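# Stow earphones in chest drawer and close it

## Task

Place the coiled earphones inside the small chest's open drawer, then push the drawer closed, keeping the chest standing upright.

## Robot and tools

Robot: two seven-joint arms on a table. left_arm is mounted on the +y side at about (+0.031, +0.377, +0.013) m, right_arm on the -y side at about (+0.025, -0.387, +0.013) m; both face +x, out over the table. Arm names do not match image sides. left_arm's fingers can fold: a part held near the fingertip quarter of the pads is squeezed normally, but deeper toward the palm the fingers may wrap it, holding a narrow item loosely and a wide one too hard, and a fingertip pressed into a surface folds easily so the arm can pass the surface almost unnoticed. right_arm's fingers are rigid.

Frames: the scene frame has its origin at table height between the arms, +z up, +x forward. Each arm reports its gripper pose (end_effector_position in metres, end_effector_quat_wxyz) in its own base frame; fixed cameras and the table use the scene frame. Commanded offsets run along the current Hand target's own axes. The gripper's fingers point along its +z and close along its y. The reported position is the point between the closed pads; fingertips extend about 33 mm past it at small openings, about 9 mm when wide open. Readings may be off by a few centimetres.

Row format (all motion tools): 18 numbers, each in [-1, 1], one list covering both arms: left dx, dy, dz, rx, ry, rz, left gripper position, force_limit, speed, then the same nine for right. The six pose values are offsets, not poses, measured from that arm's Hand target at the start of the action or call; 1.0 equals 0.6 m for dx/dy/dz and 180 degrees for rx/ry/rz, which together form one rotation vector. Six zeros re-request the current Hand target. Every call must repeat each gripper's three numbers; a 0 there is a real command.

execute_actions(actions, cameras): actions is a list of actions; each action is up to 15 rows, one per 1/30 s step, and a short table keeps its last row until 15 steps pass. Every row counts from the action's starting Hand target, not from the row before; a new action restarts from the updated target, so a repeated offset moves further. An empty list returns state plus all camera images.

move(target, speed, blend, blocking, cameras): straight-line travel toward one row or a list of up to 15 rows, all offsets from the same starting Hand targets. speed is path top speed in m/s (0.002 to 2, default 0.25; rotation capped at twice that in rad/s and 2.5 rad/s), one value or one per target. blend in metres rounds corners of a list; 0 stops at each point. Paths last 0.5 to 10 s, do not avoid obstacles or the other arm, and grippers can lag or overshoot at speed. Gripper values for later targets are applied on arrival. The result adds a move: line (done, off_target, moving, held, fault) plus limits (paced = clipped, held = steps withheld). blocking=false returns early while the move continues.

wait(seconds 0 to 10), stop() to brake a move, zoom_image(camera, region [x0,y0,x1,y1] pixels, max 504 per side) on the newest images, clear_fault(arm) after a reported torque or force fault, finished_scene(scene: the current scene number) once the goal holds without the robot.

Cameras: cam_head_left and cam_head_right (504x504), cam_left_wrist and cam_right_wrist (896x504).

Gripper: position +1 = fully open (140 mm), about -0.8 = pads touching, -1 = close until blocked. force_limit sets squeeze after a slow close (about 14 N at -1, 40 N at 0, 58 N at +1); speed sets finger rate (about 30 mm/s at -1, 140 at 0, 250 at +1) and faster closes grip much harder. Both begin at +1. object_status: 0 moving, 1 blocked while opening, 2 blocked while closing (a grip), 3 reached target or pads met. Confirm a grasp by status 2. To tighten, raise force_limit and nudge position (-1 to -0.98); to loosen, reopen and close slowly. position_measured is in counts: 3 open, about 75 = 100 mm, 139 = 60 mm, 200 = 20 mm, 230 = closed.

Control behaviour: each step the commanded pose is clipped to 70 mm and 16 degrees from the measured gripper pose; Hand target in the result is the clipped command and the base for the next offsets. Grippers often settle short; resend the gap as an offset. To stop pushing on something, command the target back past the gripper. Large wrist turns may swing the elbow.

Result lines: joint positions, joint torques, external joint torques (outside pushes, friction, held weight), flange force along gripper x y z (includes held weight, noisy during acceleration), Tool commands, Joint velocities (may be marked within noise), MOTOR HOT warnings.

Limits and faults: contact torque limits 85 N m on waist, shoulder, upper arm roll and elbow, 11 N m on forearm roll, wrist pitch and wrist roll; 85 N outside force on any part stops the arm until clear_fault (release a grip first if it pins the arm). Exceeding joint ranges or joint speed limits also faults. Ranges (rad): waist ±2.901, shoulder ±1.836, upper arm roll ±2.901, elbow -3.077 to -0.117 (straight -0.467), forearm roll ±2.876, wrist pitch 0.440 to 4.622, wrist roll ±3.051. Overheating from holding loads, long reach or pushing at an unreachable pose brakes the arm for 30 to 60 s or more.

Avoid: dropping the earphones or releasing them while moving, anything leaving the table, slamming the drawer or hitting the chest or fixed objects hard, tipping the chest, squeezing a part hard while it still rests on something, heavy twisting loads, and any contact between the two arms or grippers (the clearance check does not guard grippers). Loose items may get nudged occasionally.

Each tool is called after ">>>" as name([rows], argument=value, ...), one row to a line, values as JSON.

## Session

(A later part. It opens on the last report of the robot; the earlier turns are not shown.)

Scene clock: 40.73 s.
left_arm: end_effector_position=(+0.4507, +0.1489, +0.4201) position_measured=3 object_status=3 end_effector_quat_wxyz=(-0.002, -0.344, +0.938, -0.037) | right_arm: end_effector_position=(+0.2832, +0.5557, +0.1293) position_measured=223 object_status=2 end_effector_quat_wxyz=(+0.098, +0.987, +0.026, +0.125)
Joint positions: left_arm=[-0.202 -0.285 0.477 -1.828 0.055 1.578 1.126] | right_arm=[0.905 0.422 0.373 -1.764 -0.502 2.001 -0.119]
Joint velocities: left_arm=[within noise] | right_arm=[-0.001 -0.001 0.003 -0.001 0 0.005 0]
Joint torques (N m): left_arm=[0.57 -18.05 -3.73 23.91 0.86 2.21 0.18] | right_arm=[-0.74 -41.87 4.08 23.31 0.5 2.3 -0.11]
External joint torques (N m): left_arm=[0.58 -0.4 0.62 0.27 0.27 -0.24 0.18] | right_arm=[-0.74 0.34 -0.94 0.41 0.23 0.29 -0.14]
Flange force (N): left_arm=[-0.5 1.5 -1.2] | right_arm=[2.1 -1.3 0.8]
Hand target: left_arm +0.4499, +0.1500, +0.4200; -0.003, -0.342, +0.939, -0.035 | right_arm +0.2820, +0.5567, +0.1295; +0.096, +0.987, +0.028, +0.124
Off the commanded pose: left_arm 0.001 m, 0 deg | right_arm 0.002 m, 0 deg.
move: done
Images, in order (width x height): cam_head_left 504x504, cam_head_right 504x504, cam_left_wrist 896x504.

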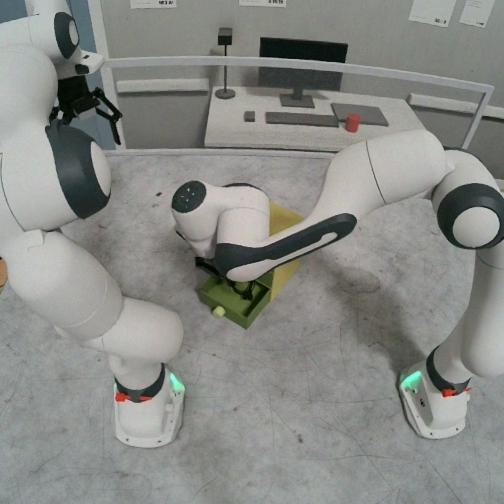

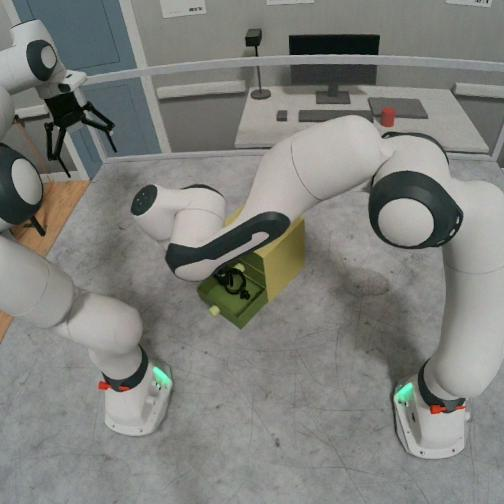

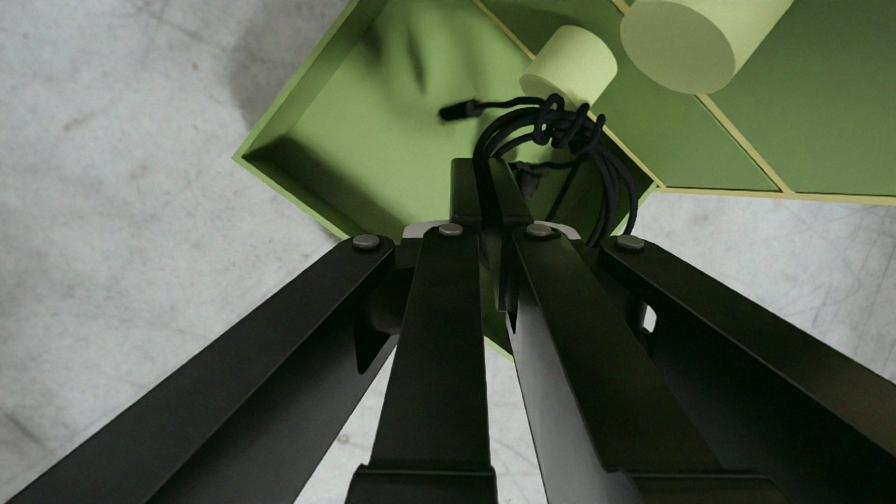

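>>> move([
  [0, 0, 0, 0, 0, 0, 1, 1, 1, -0.0255, -0.0338, 0.1268, 0, 0, 0, -1, -0.8, -1],
], speed=[0.08], cameras=["cam_left_wrist", "cam_head_left", "cam_head_right"])

>>> zoom_image(camera="cam_head_left", region=[180, 250, 300, 340])

>>> zoom_image(camera="cam_head_right", region=[180, 250, 300, 340])

Scene clock: 43.43 s.
left_arm: end_effector_position=(+0.4507, +0.1489, +0.4201) position_measured=3 object_status=3 end_effector_quat_wxyz=(-0.002, -0.344, +0.938, -0.037) | right_arm: end_effector_position=(+0.2843, +0.5602, +0.0489) position_measured=223 object_status=2 end_effector_quat_wxyz=(+0.098, +0.987, +0.030, +0.122)
Joint positions: left_arm=[-0.202 -0.285 0.477 -1.828 0.055 1.578 1.126] | right_arm=[0.927 0.552 0.335 -1.778 -0.565 2.127 -0.06]
Joint velocities: left_arm=[within noise] | right_arm=[0 0.001 -0.001 0 0 0.001 0.005]
Joint torques (N m): left_arm=[0.52 -18.09 -3.81 23.95 0.84 2.2 0.14] | right_arm=[0.37 -43.84 3.98 22.46 0.1 2.25 0.24]
External joint torques (N m): left_arm=[0.5 -0.47 0.51 0.31 0.25 -0.26 0.15] | right_arm=[0.47 1.17 -1.88 0.82 -0.23 0.27 0.22]
Flange force (N): left_arm=[-0.2 1.4 -1.3] | right_arm=[2.0 -7.3 2.9]
Hand target: left_arm +0.4499, +0.1500, +0.4200; -0.003, -0.342, +0.939, -0.035 | right_arm +0.2856, +0.5616, +0.0495; +0.096, +0.987, +0.028, +0.124
Off the commanded pose: left_arm 0.001 m, 0 deg | right_arm 0.002 m, 0 deg.
move: done
Images, in order (width x height): cam_head_left 504x504, cam_head_right 504x504, cam_left_wrist 896x504.

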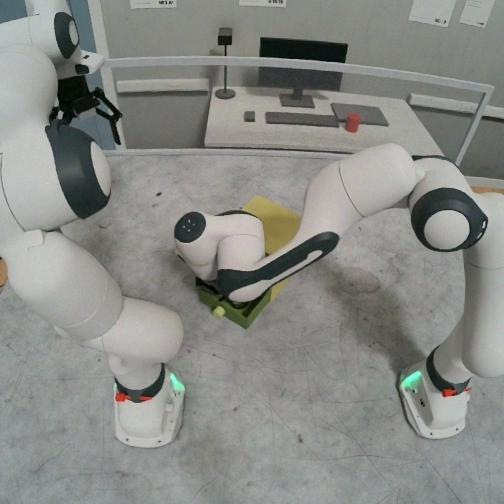

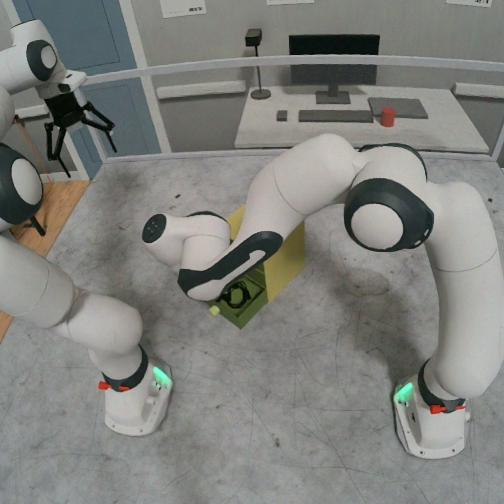

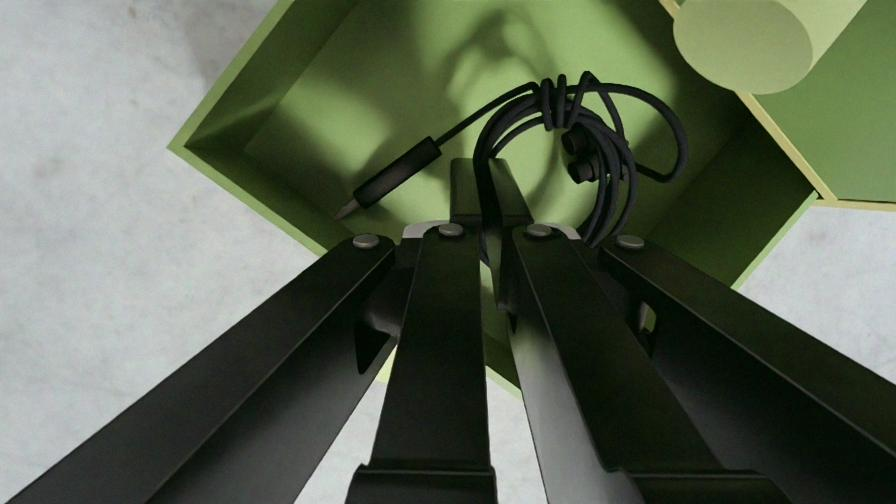

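Scaled by 4.200 from the camera's 504x504 image, which has a finer 720x720 frame.

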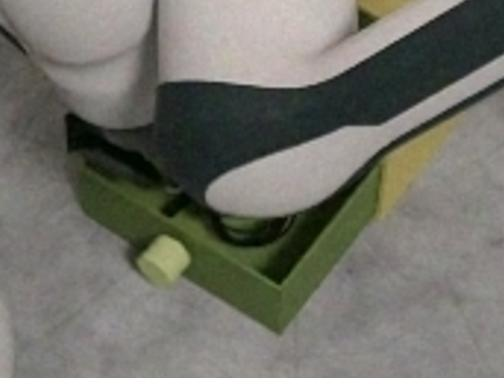

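Scaled by 4.200 from the camera's 504x504 image, which has a finer 720x720 frame.

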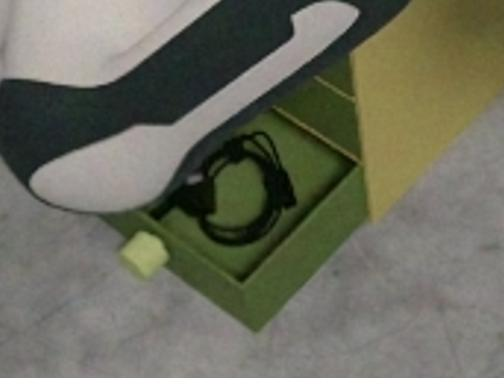

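>>> move([
  [0, 0, 0, 0, 0, 0, 1, 1, 1, -0.0034, -0.0028, 0.0135, 0, 0, 0, -1, -0.8, -1],
  [0, 0, 0, 0, 0, 0, 1, 1, 1, -0.0034, -0.0028, 0.0135, 0, 0, 0, -0.5, -0.8, -1],
], speed=[0.04, 0.04], cameras=["cam_left_wrist", "cam_head_left", "cam_head_right"])

>>> zoom_image(camera="cam_left_wrist", region=[200, 0, 700, 380])

>>> zoom_image(camera="cam_head_right", region=[180, 250, 300, 340])

Scene clock: 45.73 s.
left_arm: end_effector_position=(+0.4507, +0.1489, +0.4201) position_measured=3 object_status=3 end_effector_quat_wxyz=(-0.002, -0.344, +0.938, -0.037) | right_arm: end_effector_position=(+0.2847, +0.5610, +0.0415) position_measured=192 object_status=0 end_effector_quat_wxyz=(+0.097, +0.987, +0.029, +0.122)
Joint positions: left_arm=[-0.202 -0.285 0.477 -1.828 0.055 1.578 1.126] | right_arm=[0.931 0.564 0.33 -1.778 -0.572 2.141 -0.051]
Joint torques (N m): left_arm=[0.61 -18.1 -3.85 23.94 0.85 2.23 0.1] | right_arm=[0.36 -43.7 4.11 22.17 0.11 2.29 0.26]
External joint torques (N m): left_arm=[0.61 -0.48 0.5 0.32 0.26 -0.23 0.11] | right_arm=[0.4 1.25 -1.79 0.82 -0.23 0.32 0.23]
Flange force (N): left_arm=[0.0 1.4 -1.2] | right_arm=[1.9 -7.3 3.1]
Hand target: left_arm +0.4499, +0.1500, +0.4200; -0.003, -0.342, +0.939, -0.035 | right_arm +0.2856, +0.5616, +0.0410; +0.096, +0.987, +0.028, +0.124
Off the commanded pose: left_arm 0.001 m, 0 deg | right_arm 0.001 m, 0 deg.
move: done
Images, in order (width x height): cam_head_left 504x504, cam_head_right 504x504, cam_left_wrist 896x504.

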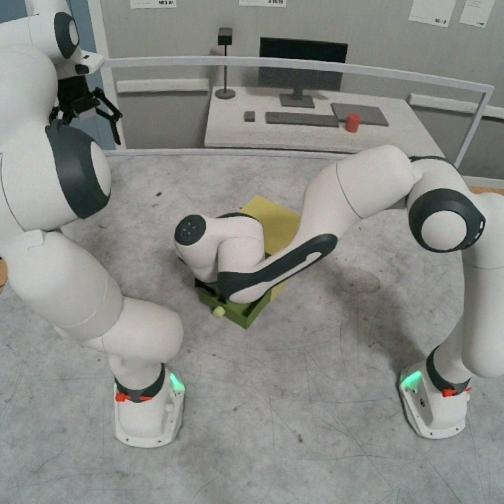

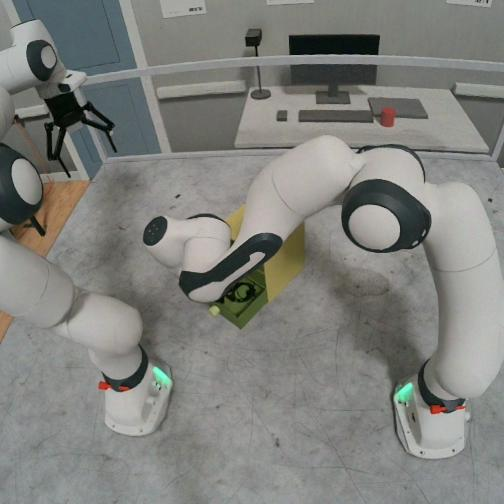

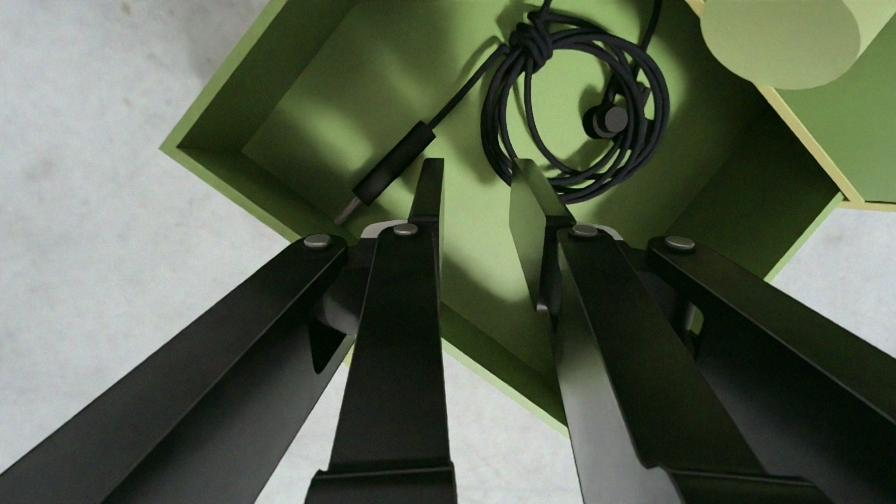

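Scaled by 1.008 from the camera's 896x504 image, which has a finer 1280x720 frame.

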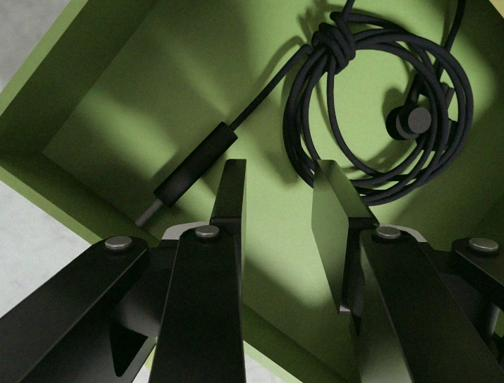

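Scaled by 4.200 from the camera's 504x504 image, which has a finer 720x720 frame.

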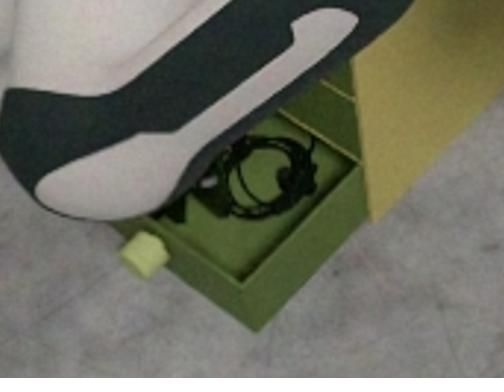

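>>> move([
  [0, 0, 0, 0, 0, 0, 1, 1, 1, 0.0159, 0.0131, -0.0634, 0, 0, 0, -0.5, -0.8, -1],
], speed=[0.06], cameras=["cam_left_wrist"])

Scene clock: 47.40 s.
left_arm: end_effector_position=(+0.4507, +0.1489, +0.4201) position_measured=3 object_status=3 end_effector_quat_wxyz=(-0.002, -0.344, +0.938, -0.037) | right_arm: end_effector_position=(+0.2864, +0.5622, +0.0808) position_measured=192 object_status=3 end_effector_quat_wxyz=(+0.094, +0.987, +0.026, +0.126)
Joint positions: left_arm=[-0.202 -0.285 0.477 -1.828 0.055 1.578 1.126] | right_arm=[0.921 0.503 0.347 -1.77 -0.544 2.084 -0.078]
Joint velocities: left_arm=[within noise] | right_arm=[0.002 -0.001 0.001 0 0.001 -0.002 -0.006]
Joint torques (N m): left_arm=[0.53 -18.07 -3.72 23.95 0.85 2.22 0.21] | right_arm=[-0.57 -43.11 4.61 22.97 0.6 1.89 -0.15]
External joint torques (N m): left_arm=[0.49 -0.39 0.58 0.28 0.26 -0.24 0.22] | right_arm=[-0.74 0.98 -1.13 0.79 0.29 -0.14 -0.17]
Flange force (N): left_arm=[-0.5 1.4 -1.3] | right_arm=[3.5 -5.4 0.7]
Hand target: left_arm +0.4499, +0.1500, +0.4200; -0.003, -0.342, +0.939, -0.035 | right_arm +0.2855, +0.5616, +0.0810; +0.096, +0.987, +0.028, +0.124
Off the commanded pose: left_arm 0.001 m, 0 deg | right_arm 0.001 m, 0 deg.
move: done
Images, in order (width x height): cam_left_wrist 896x504.

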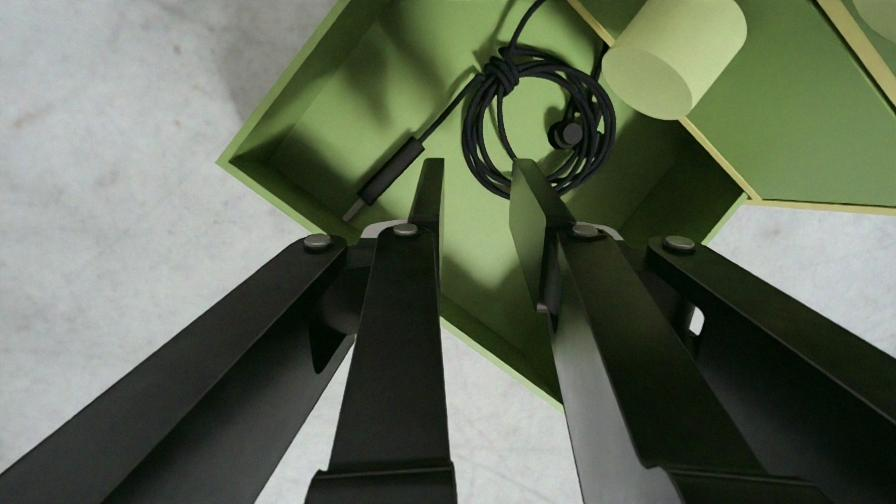

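>>> move([
  [0, 0, 0, 0, 0, 0, 1, 1, 1, 0.0398, 0.0327, -0.1585, 0, 0, 0, -0.5, -0.8, -1],
  [0, 0, 0, 0, 0, 0, 1, 1, 1, -0.0975, -0.056, -0.162, 0.0229, -0.064, 0.218, -0.85, -0.8, 0],
], speed=[0.12, 0.15], blend=[0.03, 0], cameras=["all"])

>>> zoom_image(camera="cam_left_wrist", region=[250, 0, 700, 400])

>>> zoom_image(camera="cam_head_right", region=[180, 250, 300, 340])

Scene clock: 57.73 s.
left_arm: end_effector_position=(+0.4507, +0.1489, +0.4201) position_measured=3 object_status=3 end_effector_quat_wxyz=(-0.002, -0.344, +0.938, -0.037) | right_arm: end_effector_position=(+0.2041, +0.6069, +0.1526) position_measured=232 object_status=3 end_effector_quat_wxyz=(+0.017, +0.950, -0.307, +0.051)
Joint positions: left_arm=[-0.202 -0.285 0.477 -1.828 0.055 1.578 1.126] | right_arm=[1.03 0.386 0.295 -1.73 -0.237 2.049 0.476]
Joint torques (N m): left_arm=[0.53 -18.11 -3.8 23.85 0.88 2.21 0.21] | right_arm=[-0.11 -42.38 2.42 24.06 0.57 2.7 0.26]
External joint torques (N m): left_arm=[0.61 -0.5 0.63 0.21 0.3 -0.25 0.22] | right_arm=[-0.04 0.26 -1.37 0.33 0.04 0.32 0.25]
Flange force (N): left_arm=[0.0 1.8 -1.0] | right_arm=[-0.5 -2.1 0.9]
Hand target: left_arm +0.4499, +0.1500, +0.4200; -0.003, -0.342, +0.939, -0.035 | right_arm +0.2036, +0.6075, +0.1529; +0.016, +0.949, -0.310, +0.050
Off the commanded pose: left_arm 0.001 m, 0 deg | right_arm 0.001 m, 0 deg.
move: done

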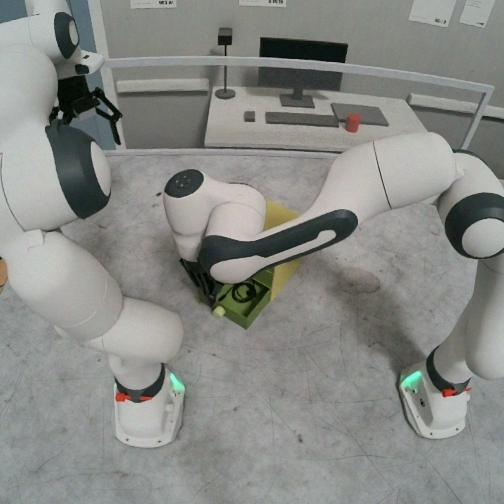

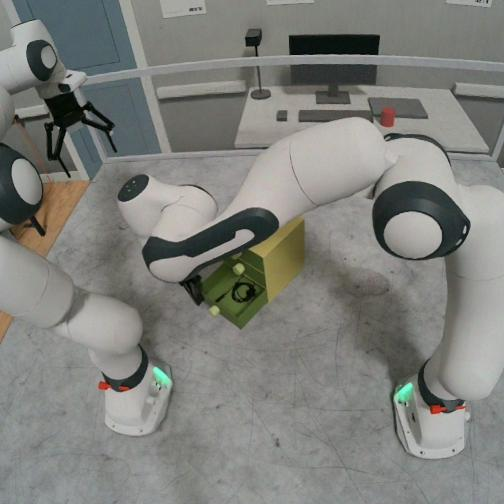

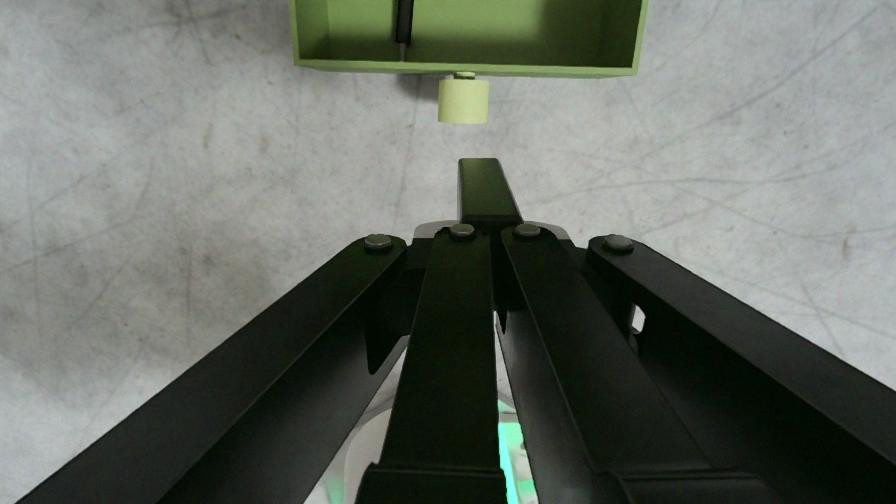

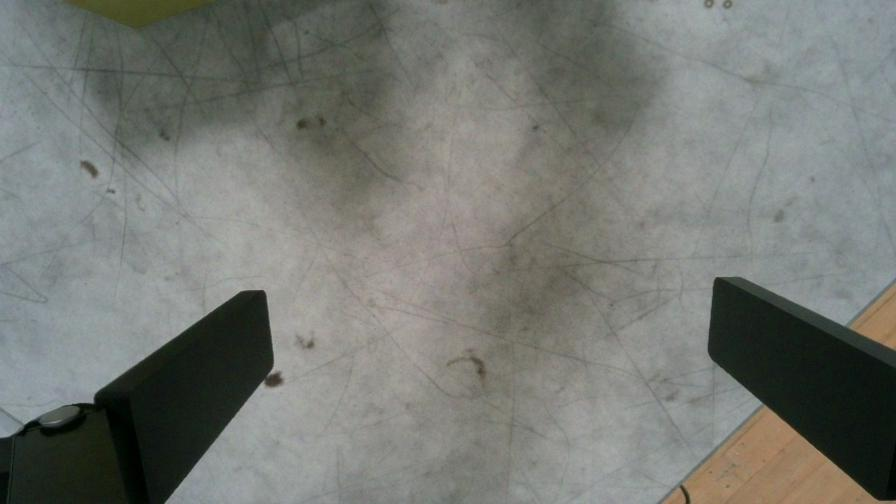

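Scaled by 1.120 from the camera's 896x504 image, which has a finer 1280x720 frame.

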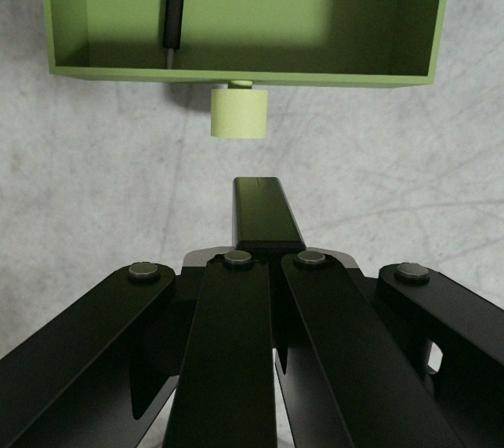

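Scaled by 4.200 from the camera's 504x504 image, which has a finer 720x720 frame.

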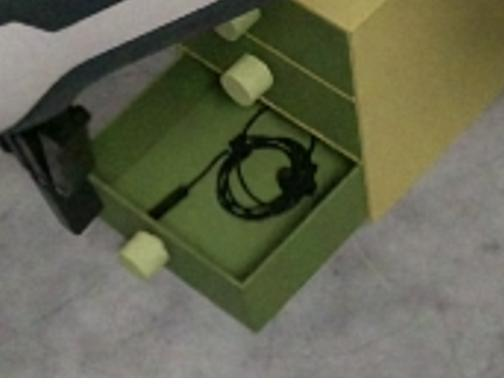

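>>> move([
  [0, 0, 0, 0, 0, 0, 1, 1, 1, -0.0377, -0.0033, 0.167, 0, 0, 0, -0.85, -0.8, 0],
], speed=[0.12], cameras=["cam_left_wrist", "cam_head_left", "cam_head_right"])

>>> zoom_image(camera="cam_head_right", region=[180, 250, 300, 340])

Scene clock: 60.40 s.
left_arm: end_effector_position=(+0.4507, +0.1489, +0.4201) position_measured=3 object_status=3 end_effector_quat_wxyz=(-0.002, -0.344, +0.938, -0.037) | right_arm: end_effector_position=(+0.1938, +0.6147, +0.0499) position_measured=232 object_status=3 end_effector_quat_wxyz=(+0.019, +0.950, -0.308, +0.049)
Joint positions: left_arm=[-0.202 -0.285 0.477 -1.828 0.055 1.578 1.126] | right_arm=[1.07 0.538 0.261 -1.775 -0.291 2.234 0.541]
Joint velocities: left_arm=[within noise] | right_arm=[0.002 0.001 -0.001 0.001 -0.001 0.004 0.007]
Joint torques (N m): left_arm=[0.49 -18.1 -3.79 23.86 0.86 2.2 0.12] | right_arm=[0.47 -44.69 2.88 22.98 0.44 2.7 0.17]
External joint torques (N m): left_arm=[0.65 -0.57 0.73 0.29 0.29 -0.25 0.13] | right_arm=[0.32 0.86 -2 0.91 -0.08 0.34 0.17]
Flange force (N): left_arm=[0.0 1.8 -1.2] | right_arm=[-2.6 -6.2 2.4]
Hand target: left_arm +0.4499, +0.1500, +0.4200; -0.003, -0.342, +0.939, -0.035 | right_arm +0.1951, +0.6163, +0.0508; +0.016, +0.949, -0.310, +0.050
Off the commanded pose: left_arm 0.001 m, 0 deg | right_arm 0.002 m, 0 deg.
move: done
Images, in order (width x height): cam_head_left 504x504, cam_head_right 504x504, cam_left_wrist 896x504.

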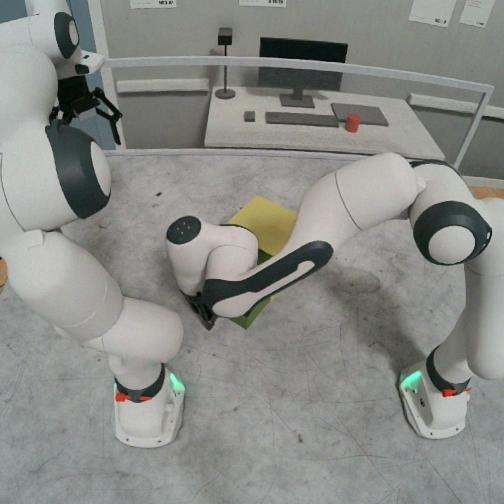

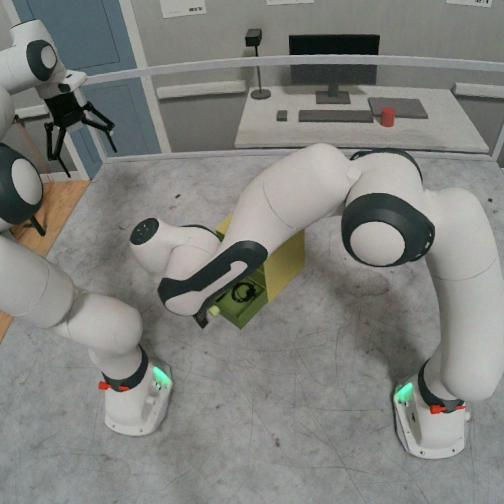

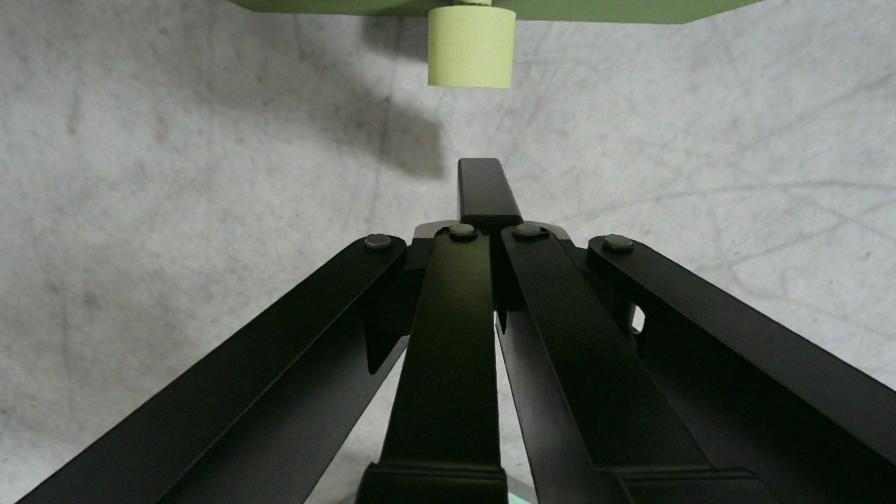

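Scaled by 4.200 from the camera's 504x504 image, which has a finer 720x720 frame.

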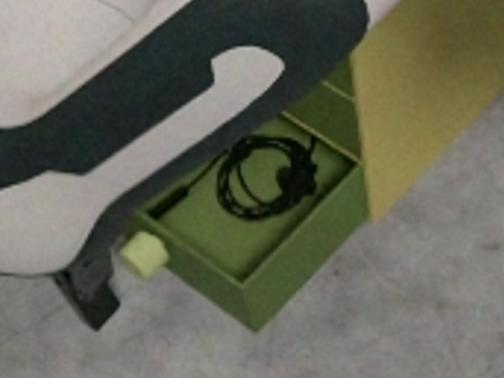

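>>> move([
  [0, 0, 0, 0, 0, 0, 1, 1, 1, 0.0868, -0.005, 0.0105, 0, 0.0444, 0, -0.85, -0.8, 0],
], speed=[0.05], cameras=["cam_left_wrist", "cam_head_left", "cam_head_right"])

>>> zoom_image(camera="cam_head_right", region=[180, 220, 320, 340])

Scene clock: 63.17 s.
left_arm: end_effector_position=(+0.4507, +0.1489, +0.4201) position_measured=3 object_status=3 end_effector_quat_wxyz=(-0.002, -0.344, +0.938, -0.037) | right_arm: end_effector_position=(+0.2359, +0.5898, +0.0492) position_measured=232 object_status=3 end_effector_quat_wxyz=(+0.036, +0.945, -0.305, +0.113)
Joint positions: left_arm=[-0.202 -0.285 0.477 -1.828 0.055 1.578 1.126] | right_arm=[1.126 0.535 0.173 -1.771 -0.384 2.184 0.574]
Joint velocities: left_arm=[within noise] | right_arm=[0.002 0.001 -0.003 0.001 0 -0.001 0.004]
Joint torques (N m): left_arm=[0.54 -18.09 -3.66 23.91 0.85 2.21 0.19] | right_arm=[0.25 -45.24 0.48 22.88 -0.07 1.61 0.24]
External joint torques (N m): left_arm=[0.59 -0.41 0.74 0.26 0.27 -0.25 0.2] | right_arm=[0.27 0.53 -2.72 1.04 -0.48 -0.5 0.24]
Flange force (N): left_arm=[-0.6 1.7 -1.2] | right_arm=[-2.5 -7.0 0.6]
Hand target: left_arm +0.4499, +0.1500, +0.4200; -0.003, -0.342, +0.939, -0.035 | right_arm +0.2392, +0.5878, +0.0500; +0.038, +0.944, -0.308, +0.116
Off the commanded pose: left_arm 0.001 m, 0 deg | right_arm 0.004 m, 1 deg.
move: off_target (right_arm)
Images, in order (width x height): cam_head_left 504x504, cam_head_right 504x504, cam_left_wrist 896x504.

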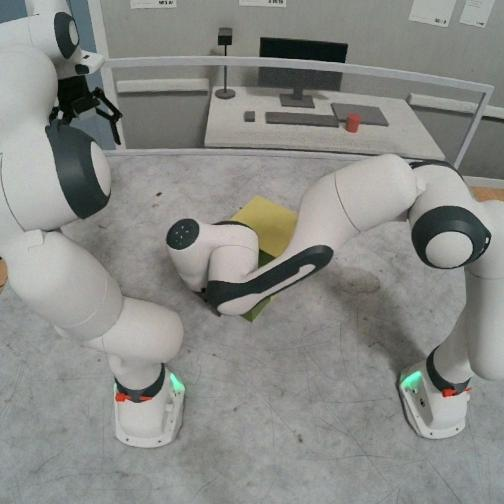

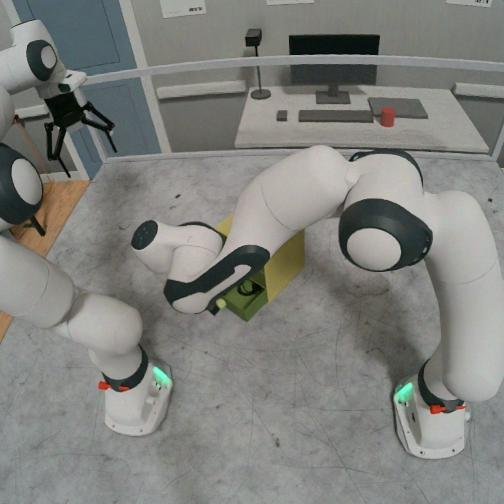

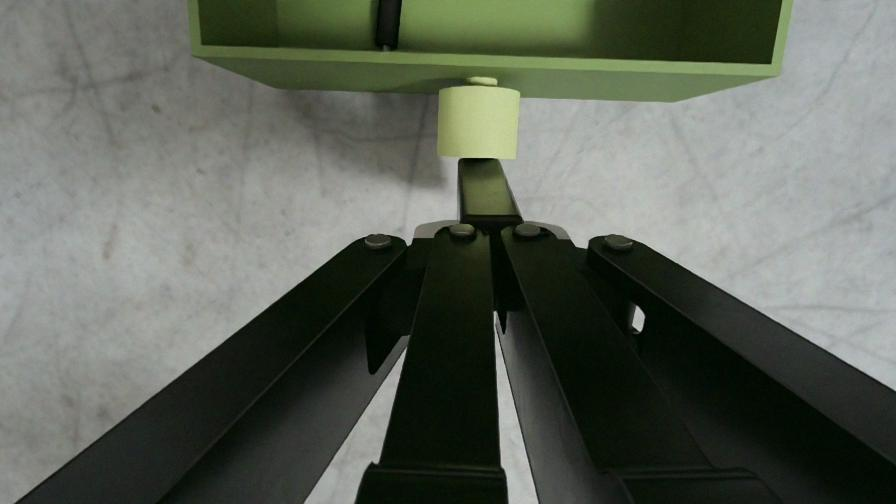

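Scaled by 3.600 from the camera's 504x504 image, which has a finer 720x720 frame.

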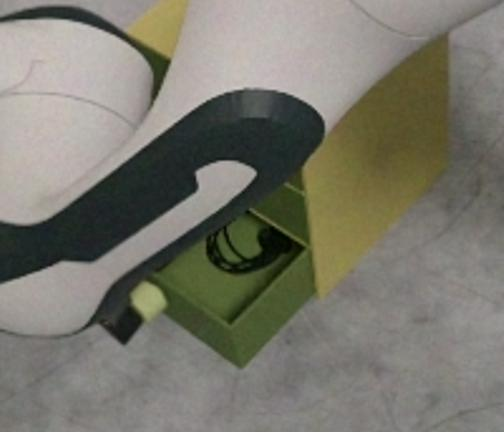

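>>> move([
  [0, 0, 0, 0, 0, 0, 1, 1, 1, 0.0662, 0, 0.0185, 0, 0.0389, 0, -0.85, -0.8, 0],
], speed=[0.05], cameras=["cam_left_wrist", "cam_head_left", "cam_head_right"])

>>> zoom_image(camera="cam_head_right", region=[180, 220, 320, 340])

Scene clock: 65.20 s.
left_arm: end_effector_position=(+0.4507, +0.1489, +0.4201) position_measured=3 object_status=3 end_effector_quat_wxyz=(-0.002, -0.344, +0.938, -0.037) | right_arm: end_effector_position=(+0.2705, +0.5658, +0.0493) position_measured=232 object_status=3 end_effector_quat_wxyz=(+0.054, +0.936, -0.303, +0.170)
Joint positions: left_arm=[-0.202 -0.285 0.477 -1.828 0.055 1.578 1.126] | right_arm=[1.181 0.539 0.095 -1.771 -0.467 2.138 0.608]
Joint velocities: left_arm=[within noise] | right_arm=[0.003 0 -0.004 0.001 0 0 0.006]
Joint torques (N m): left_arm=[0.59 -18.17 -3.84 23.93 0.85 2.21 0.18] | right_arm=[0.25 -44.95 -0.34 22.55 -0.12 1.43 0.2]
External joint torques (N m): left_arm=[0.78 -0.57 0.73 0.31 0.29 -0.25 0.18] | right_arm=[0.3 1.32 -2.14 0.78 -0.39 -0.4 0.19]
Flange force (N): left_arm=[-0.2 1.9 -1.2] | right_arm=[-3.0 -7.3 1.4]
Hand target: left_arm +0.4499, +0.1500, +0.4200; -0.003, -0.342, +0.939, -0.035 | right_arm +0.2725, +0.5635, +0.0489; +0.056, +0.935, -0.305, +0.173
Off the commanded pose: left_arm 0.001 m, 0 deg | right_arm 0.003 m, 0 deg.
move: done
Images, in order (width x height): cam_head_left 504x504, cam_head_right 504x504, cam_left_wrist 896x504.

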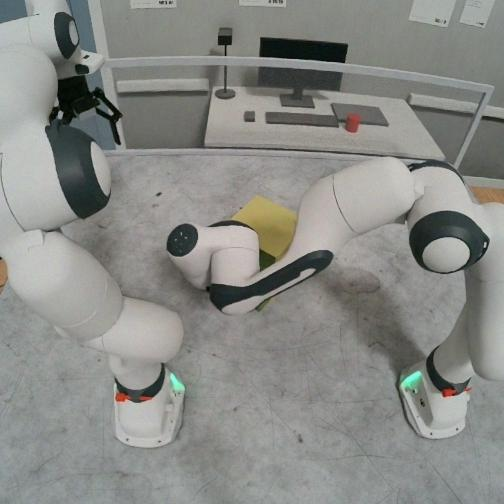

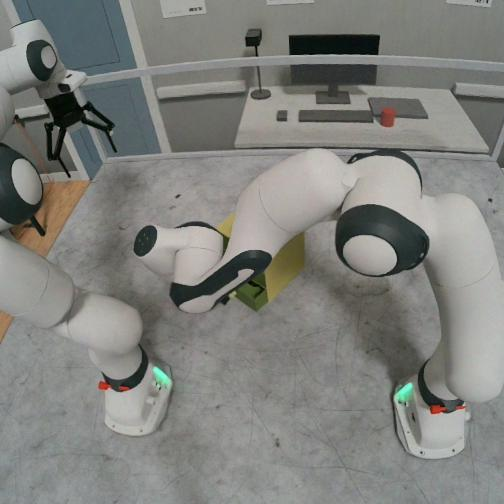

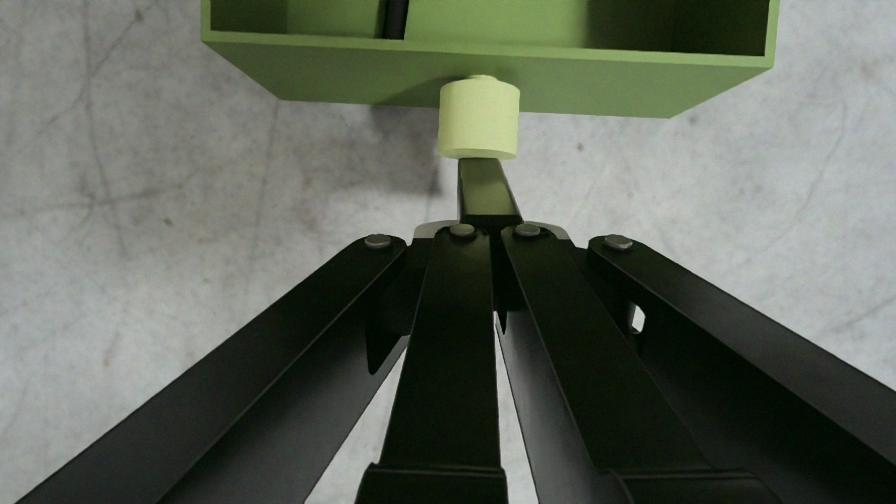

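Scaled by 3.600 from the camera's 504x504 image, which has a finer 720x720 frame.

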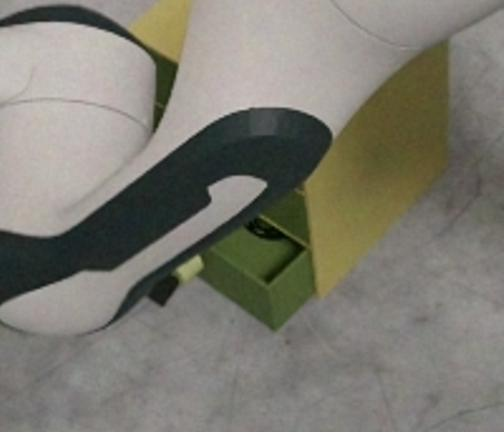

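>>> move([
  [0, 0, 0, 0, 0, 0, 1, 1, 1, 0.0294, 0, 0.0134, 0, 0.0278, 0, -0.85, -0.8, 0],
], speed=[0.04], cameras=["cam_left_wrist", "cam_head_left", "cam_head_right"])

>>> zoom_image(camera="cam_head_right", region=[180, 220, 320, 340])

Scene clock: 67.20 s.
left_arm: end_effector_position=(+0.4507, +0.1489, +0.4201) position_measured=3 object_status=3 end_effector_quat_wxyz=(-0.002, -0.344, +0.938, -0.037) | right_arm: end_effector_position=(+0.2857, +0.5536, +0.0473) position_measured=232 object_status=3 end_effector_quat_wxyz=(+0.068, +0.928, -0.300, +0.211)
Joint positions: left_arm=[-0.202 -0.285 0.477 -1.828 0.055 1.578 1.126] | right_arm=[1.233 0.559 0.042 -1.758 -0.521 2.099 0.641]
Joint velocities: left_arm=[within noise] | right_arm=[0.002 -0.001 -0.001 0 0 -0.001 0.005]
Joint torques (N m): left_arm=[0.56 -18.09 -3.73 23.84 0.86 2.23 0.15] | right_arm=[-0.28 -45.24 -1.18 22.81 -0.25 1.24 0.25]
External joint torques (N m): left_arm=[0.64 -0.53 0.7 0.26 0.28 -0.23 0.16] | right_arm=[-0.23 1.46 -2.05 1.25 -0.41 -0.34 0.23]
Flange force (N): left_arm=[-0.1 1.8 -1.0] | right_arm=[-3.4 -9.4 1.2]
Hand target: left_arm +0.4499, +0.1500, +0.4200; -0.003, -0.342, +0.939, -0.035 | right_arm +0.2881, +0.5521, +0.0477; +0.069, +0.926, -0.302, +0.214
Off the commanded pose: left_arm 0.001 m, 0 deg | right_arm 0.003 m, 1 deg.
move: done
Images, in order (width x height): cam_head_left 504x504, cam_head_right 504x504, cam_left_wrist 896x504.

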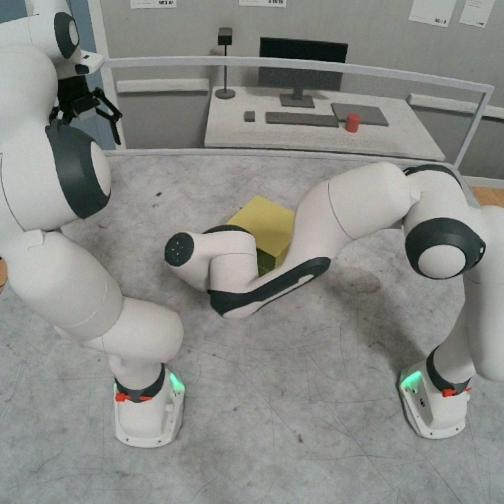

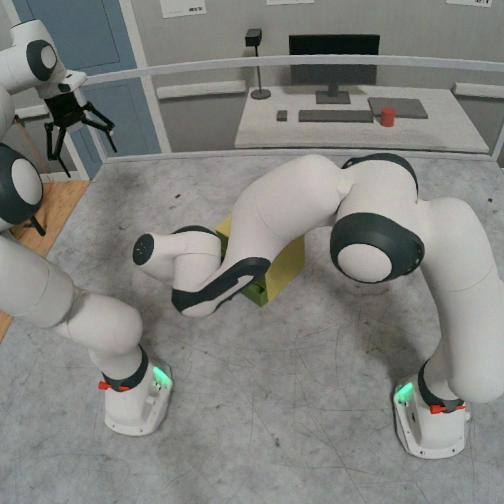

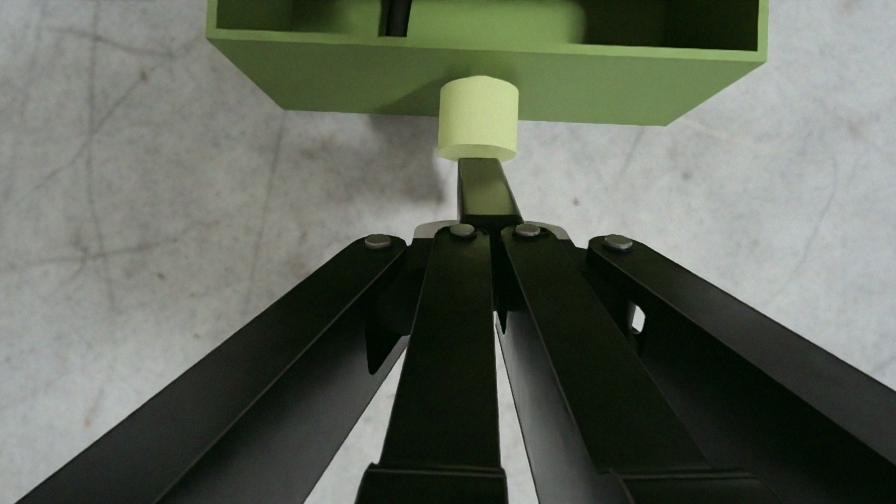

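Scaled by 3.600 from the camera's 504x504 image, which has a finer 720x720 frame.

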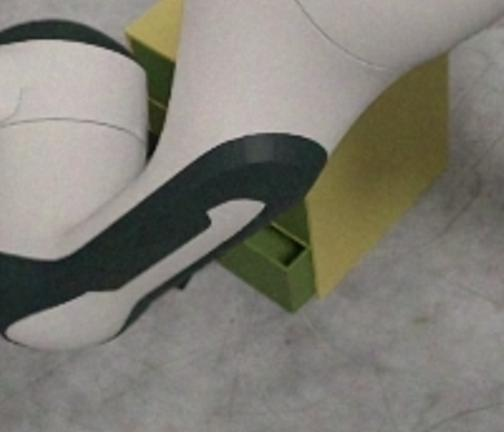

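>>> move([
  [0, 0, 0, 0, 0, 0, 1, 1, 1, 0.016, 0, 0.0088, 0, 0.0111, 0, -0.85, -0.8, 0],
], speed=[0.03], cameras=["cam_left_wrist", "cam_head_right"])

>>> zoom_image(camera="cam_head_right", region=[180, 220, 320, 340])

Scene clock: 68.80 s.
left_arm: end_effector_position=(+0.4507, +0.1489, +0.4201) position_measured=3 object_status=3 end_effector_quat_wxyz=(-0.002, -0.344, +0.938, -0.037) | right_arm: end_effector_position=(+0.2946, +0.5471, +0.0467) position_measured=232 object_status=3 end_effector_quat_wxyz=(+0.074, +0.924, -0.299, +0.227)
Joint positions: left_arm=[-0.202 -0.285 0.477 -1.828 0.055 1.578 1.126] | right_arm=[1.251 0.565 0.019 -1.758 -0.542 2.088 0.652]
Joint velocities: left_arm=[within noise] | right_arm=[0.003 0.002 -0.002 0 -0.001 -0.001 0.005]
Joint torques (N m): left_arm=[0.59 -18.08 -3.74 23.88 0.86 2.24 0.1] | right_arm=[0.41 -45.26 -1.15 22.63 -0.31 1.13 0.28]
External joint torques (N m): left_arm=[0.64 -0.44 0.67 0.23 0.28 -0.22 0.11] | right_arm=[0.52 1.38 -1.54 1.21 -0.42 -0.35 0.27]
Flange force (N): left_arm=[-0.2 1.6 -1.0] | right_arm=[-4.2 -8.6 0.6]
Hand target: left_arm +0.4499, +0.1500, +0.4200; -0.003, -0.342, +0.939, -0.035 | right_arm +0.2970, +0.5456, +0.0471; +0.075, +0.922, -0.301, +0.230
Off the commanded pose: left_arm 0.001 m, 0 deg | right_arm 0.003 m, 0 deg.
move: done
Images, in order (width x height): cam_head_right 504x504, cam_left_wrist 896x504.

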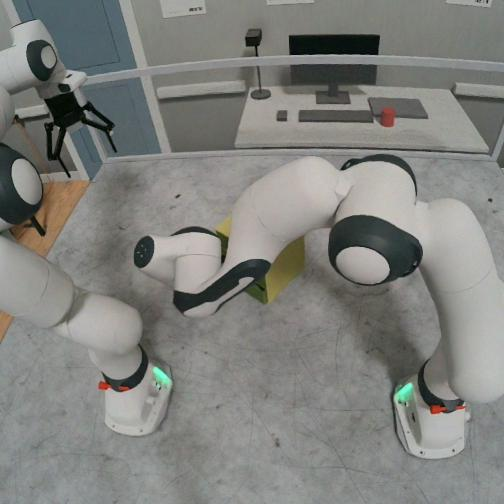

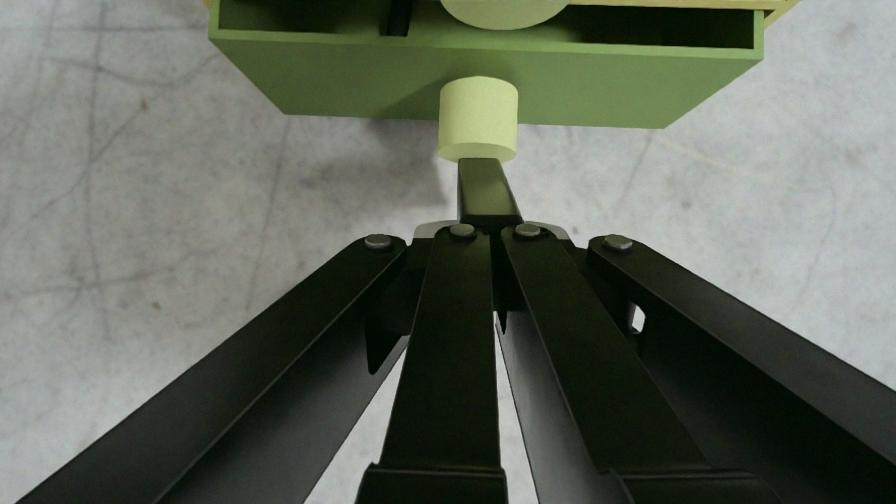

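Scaled by 3.600 from the camera's 504x504 image, which has a finer 720x720 frame.

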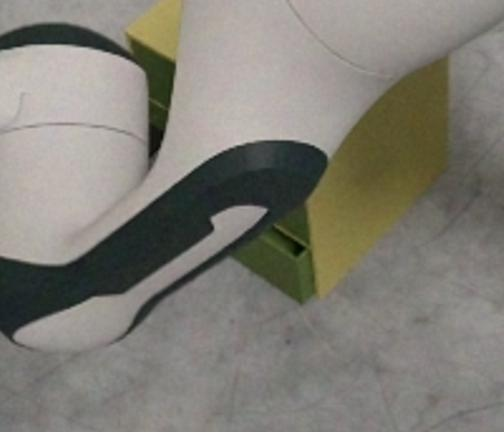

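>>> move([
  [0, 0, 0, 0, 0, 0, 1, 1, 1, 0.0177, 0, 0.0094, 0, 0, 0, -0.85, -0.8, 0],
], speed=[0.03], cameras=["cam_left_wrist", "cam_head_right"])

>>> zoom_image(camera="cam_head_right", region=[180, 220, 320, 340])

Scene clock: 70.03 s.
left_arm: end_effector_position=(+0.4507, +0.1489, +0.4201) position_measured=3 object_status=3 end_effector_quat_wxyz=(-0.002, -0.344, +0.938, -0.037) | right_arm: end_effector_position=(+0.3041, +0.5388, +0.0466) position_measured=232 object_status=3 end_effector_quat_wxyz=(+0.076, +0.922, -0.303, +0.229)
Joint positions: left_arm=[-0.202 -0.285 0.477 -1.828 0.055 1.578 1.126] | right_arm=[1.241 0.557 0.011 -1.773 -0.547 2.096 0.651]
Joint velocities: left_arm=[within noise] | right_arm=[-0.002 -0.001 -0.001 -0.001 -0.003 0.003 -0.002]
Joint torques (N m): left_arm=[0.55 -18.1 -3.76 23.9 0.85 2.22 0.17] | right_arm=[-0.9 -45.67 -1.4 21.4 -0.31 1.75 -0.02]
External joint torques (N m): left_arm=[0.58 -0.47 0.62 0.29 0.27 -0.23 0.18] | right_arm=[-0.67 0.62 -1.54 0.14 -0.41 0.3 -0.04]
Flange force (N): left_arm=[-0.3 1.6 -1.2] | right_arm=[0.3 -2.0 2.4]
Hand target: left_arm +0.4499, +0.1500, +0.4200; -0.003, -0.342, +0.939, -0.035 | right_arm +0.3067, +0.5385, +0.0471; +0.075, +0.922, -0.301, +0.230
Off the commanded pose: left_arm 0.001 m, 0 deg | right_arm 0.003 m, 0 deg.
move: done
Images, in order (width x height): cam_head_right 504x504, cam_left_wrist 896x504.

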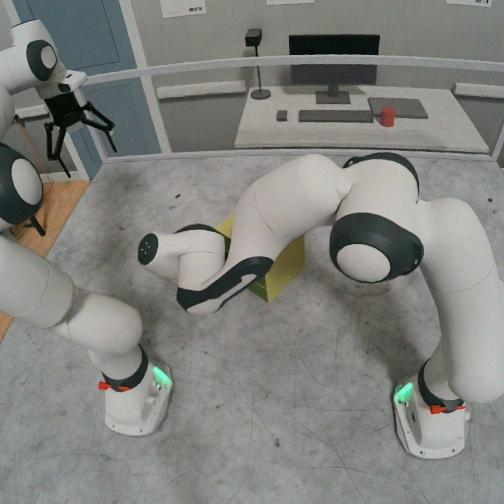

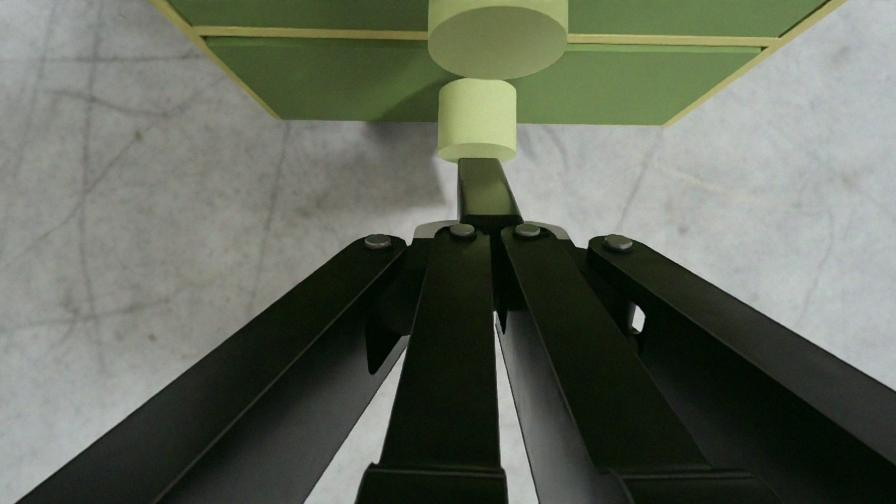

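Scaled by 3.600 from the camera's 504x504 image, which has a finer 720x720 frame.

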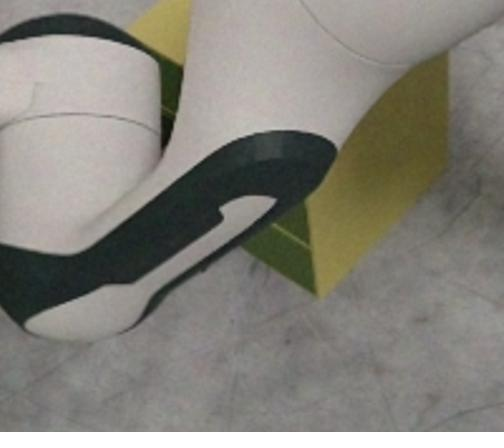

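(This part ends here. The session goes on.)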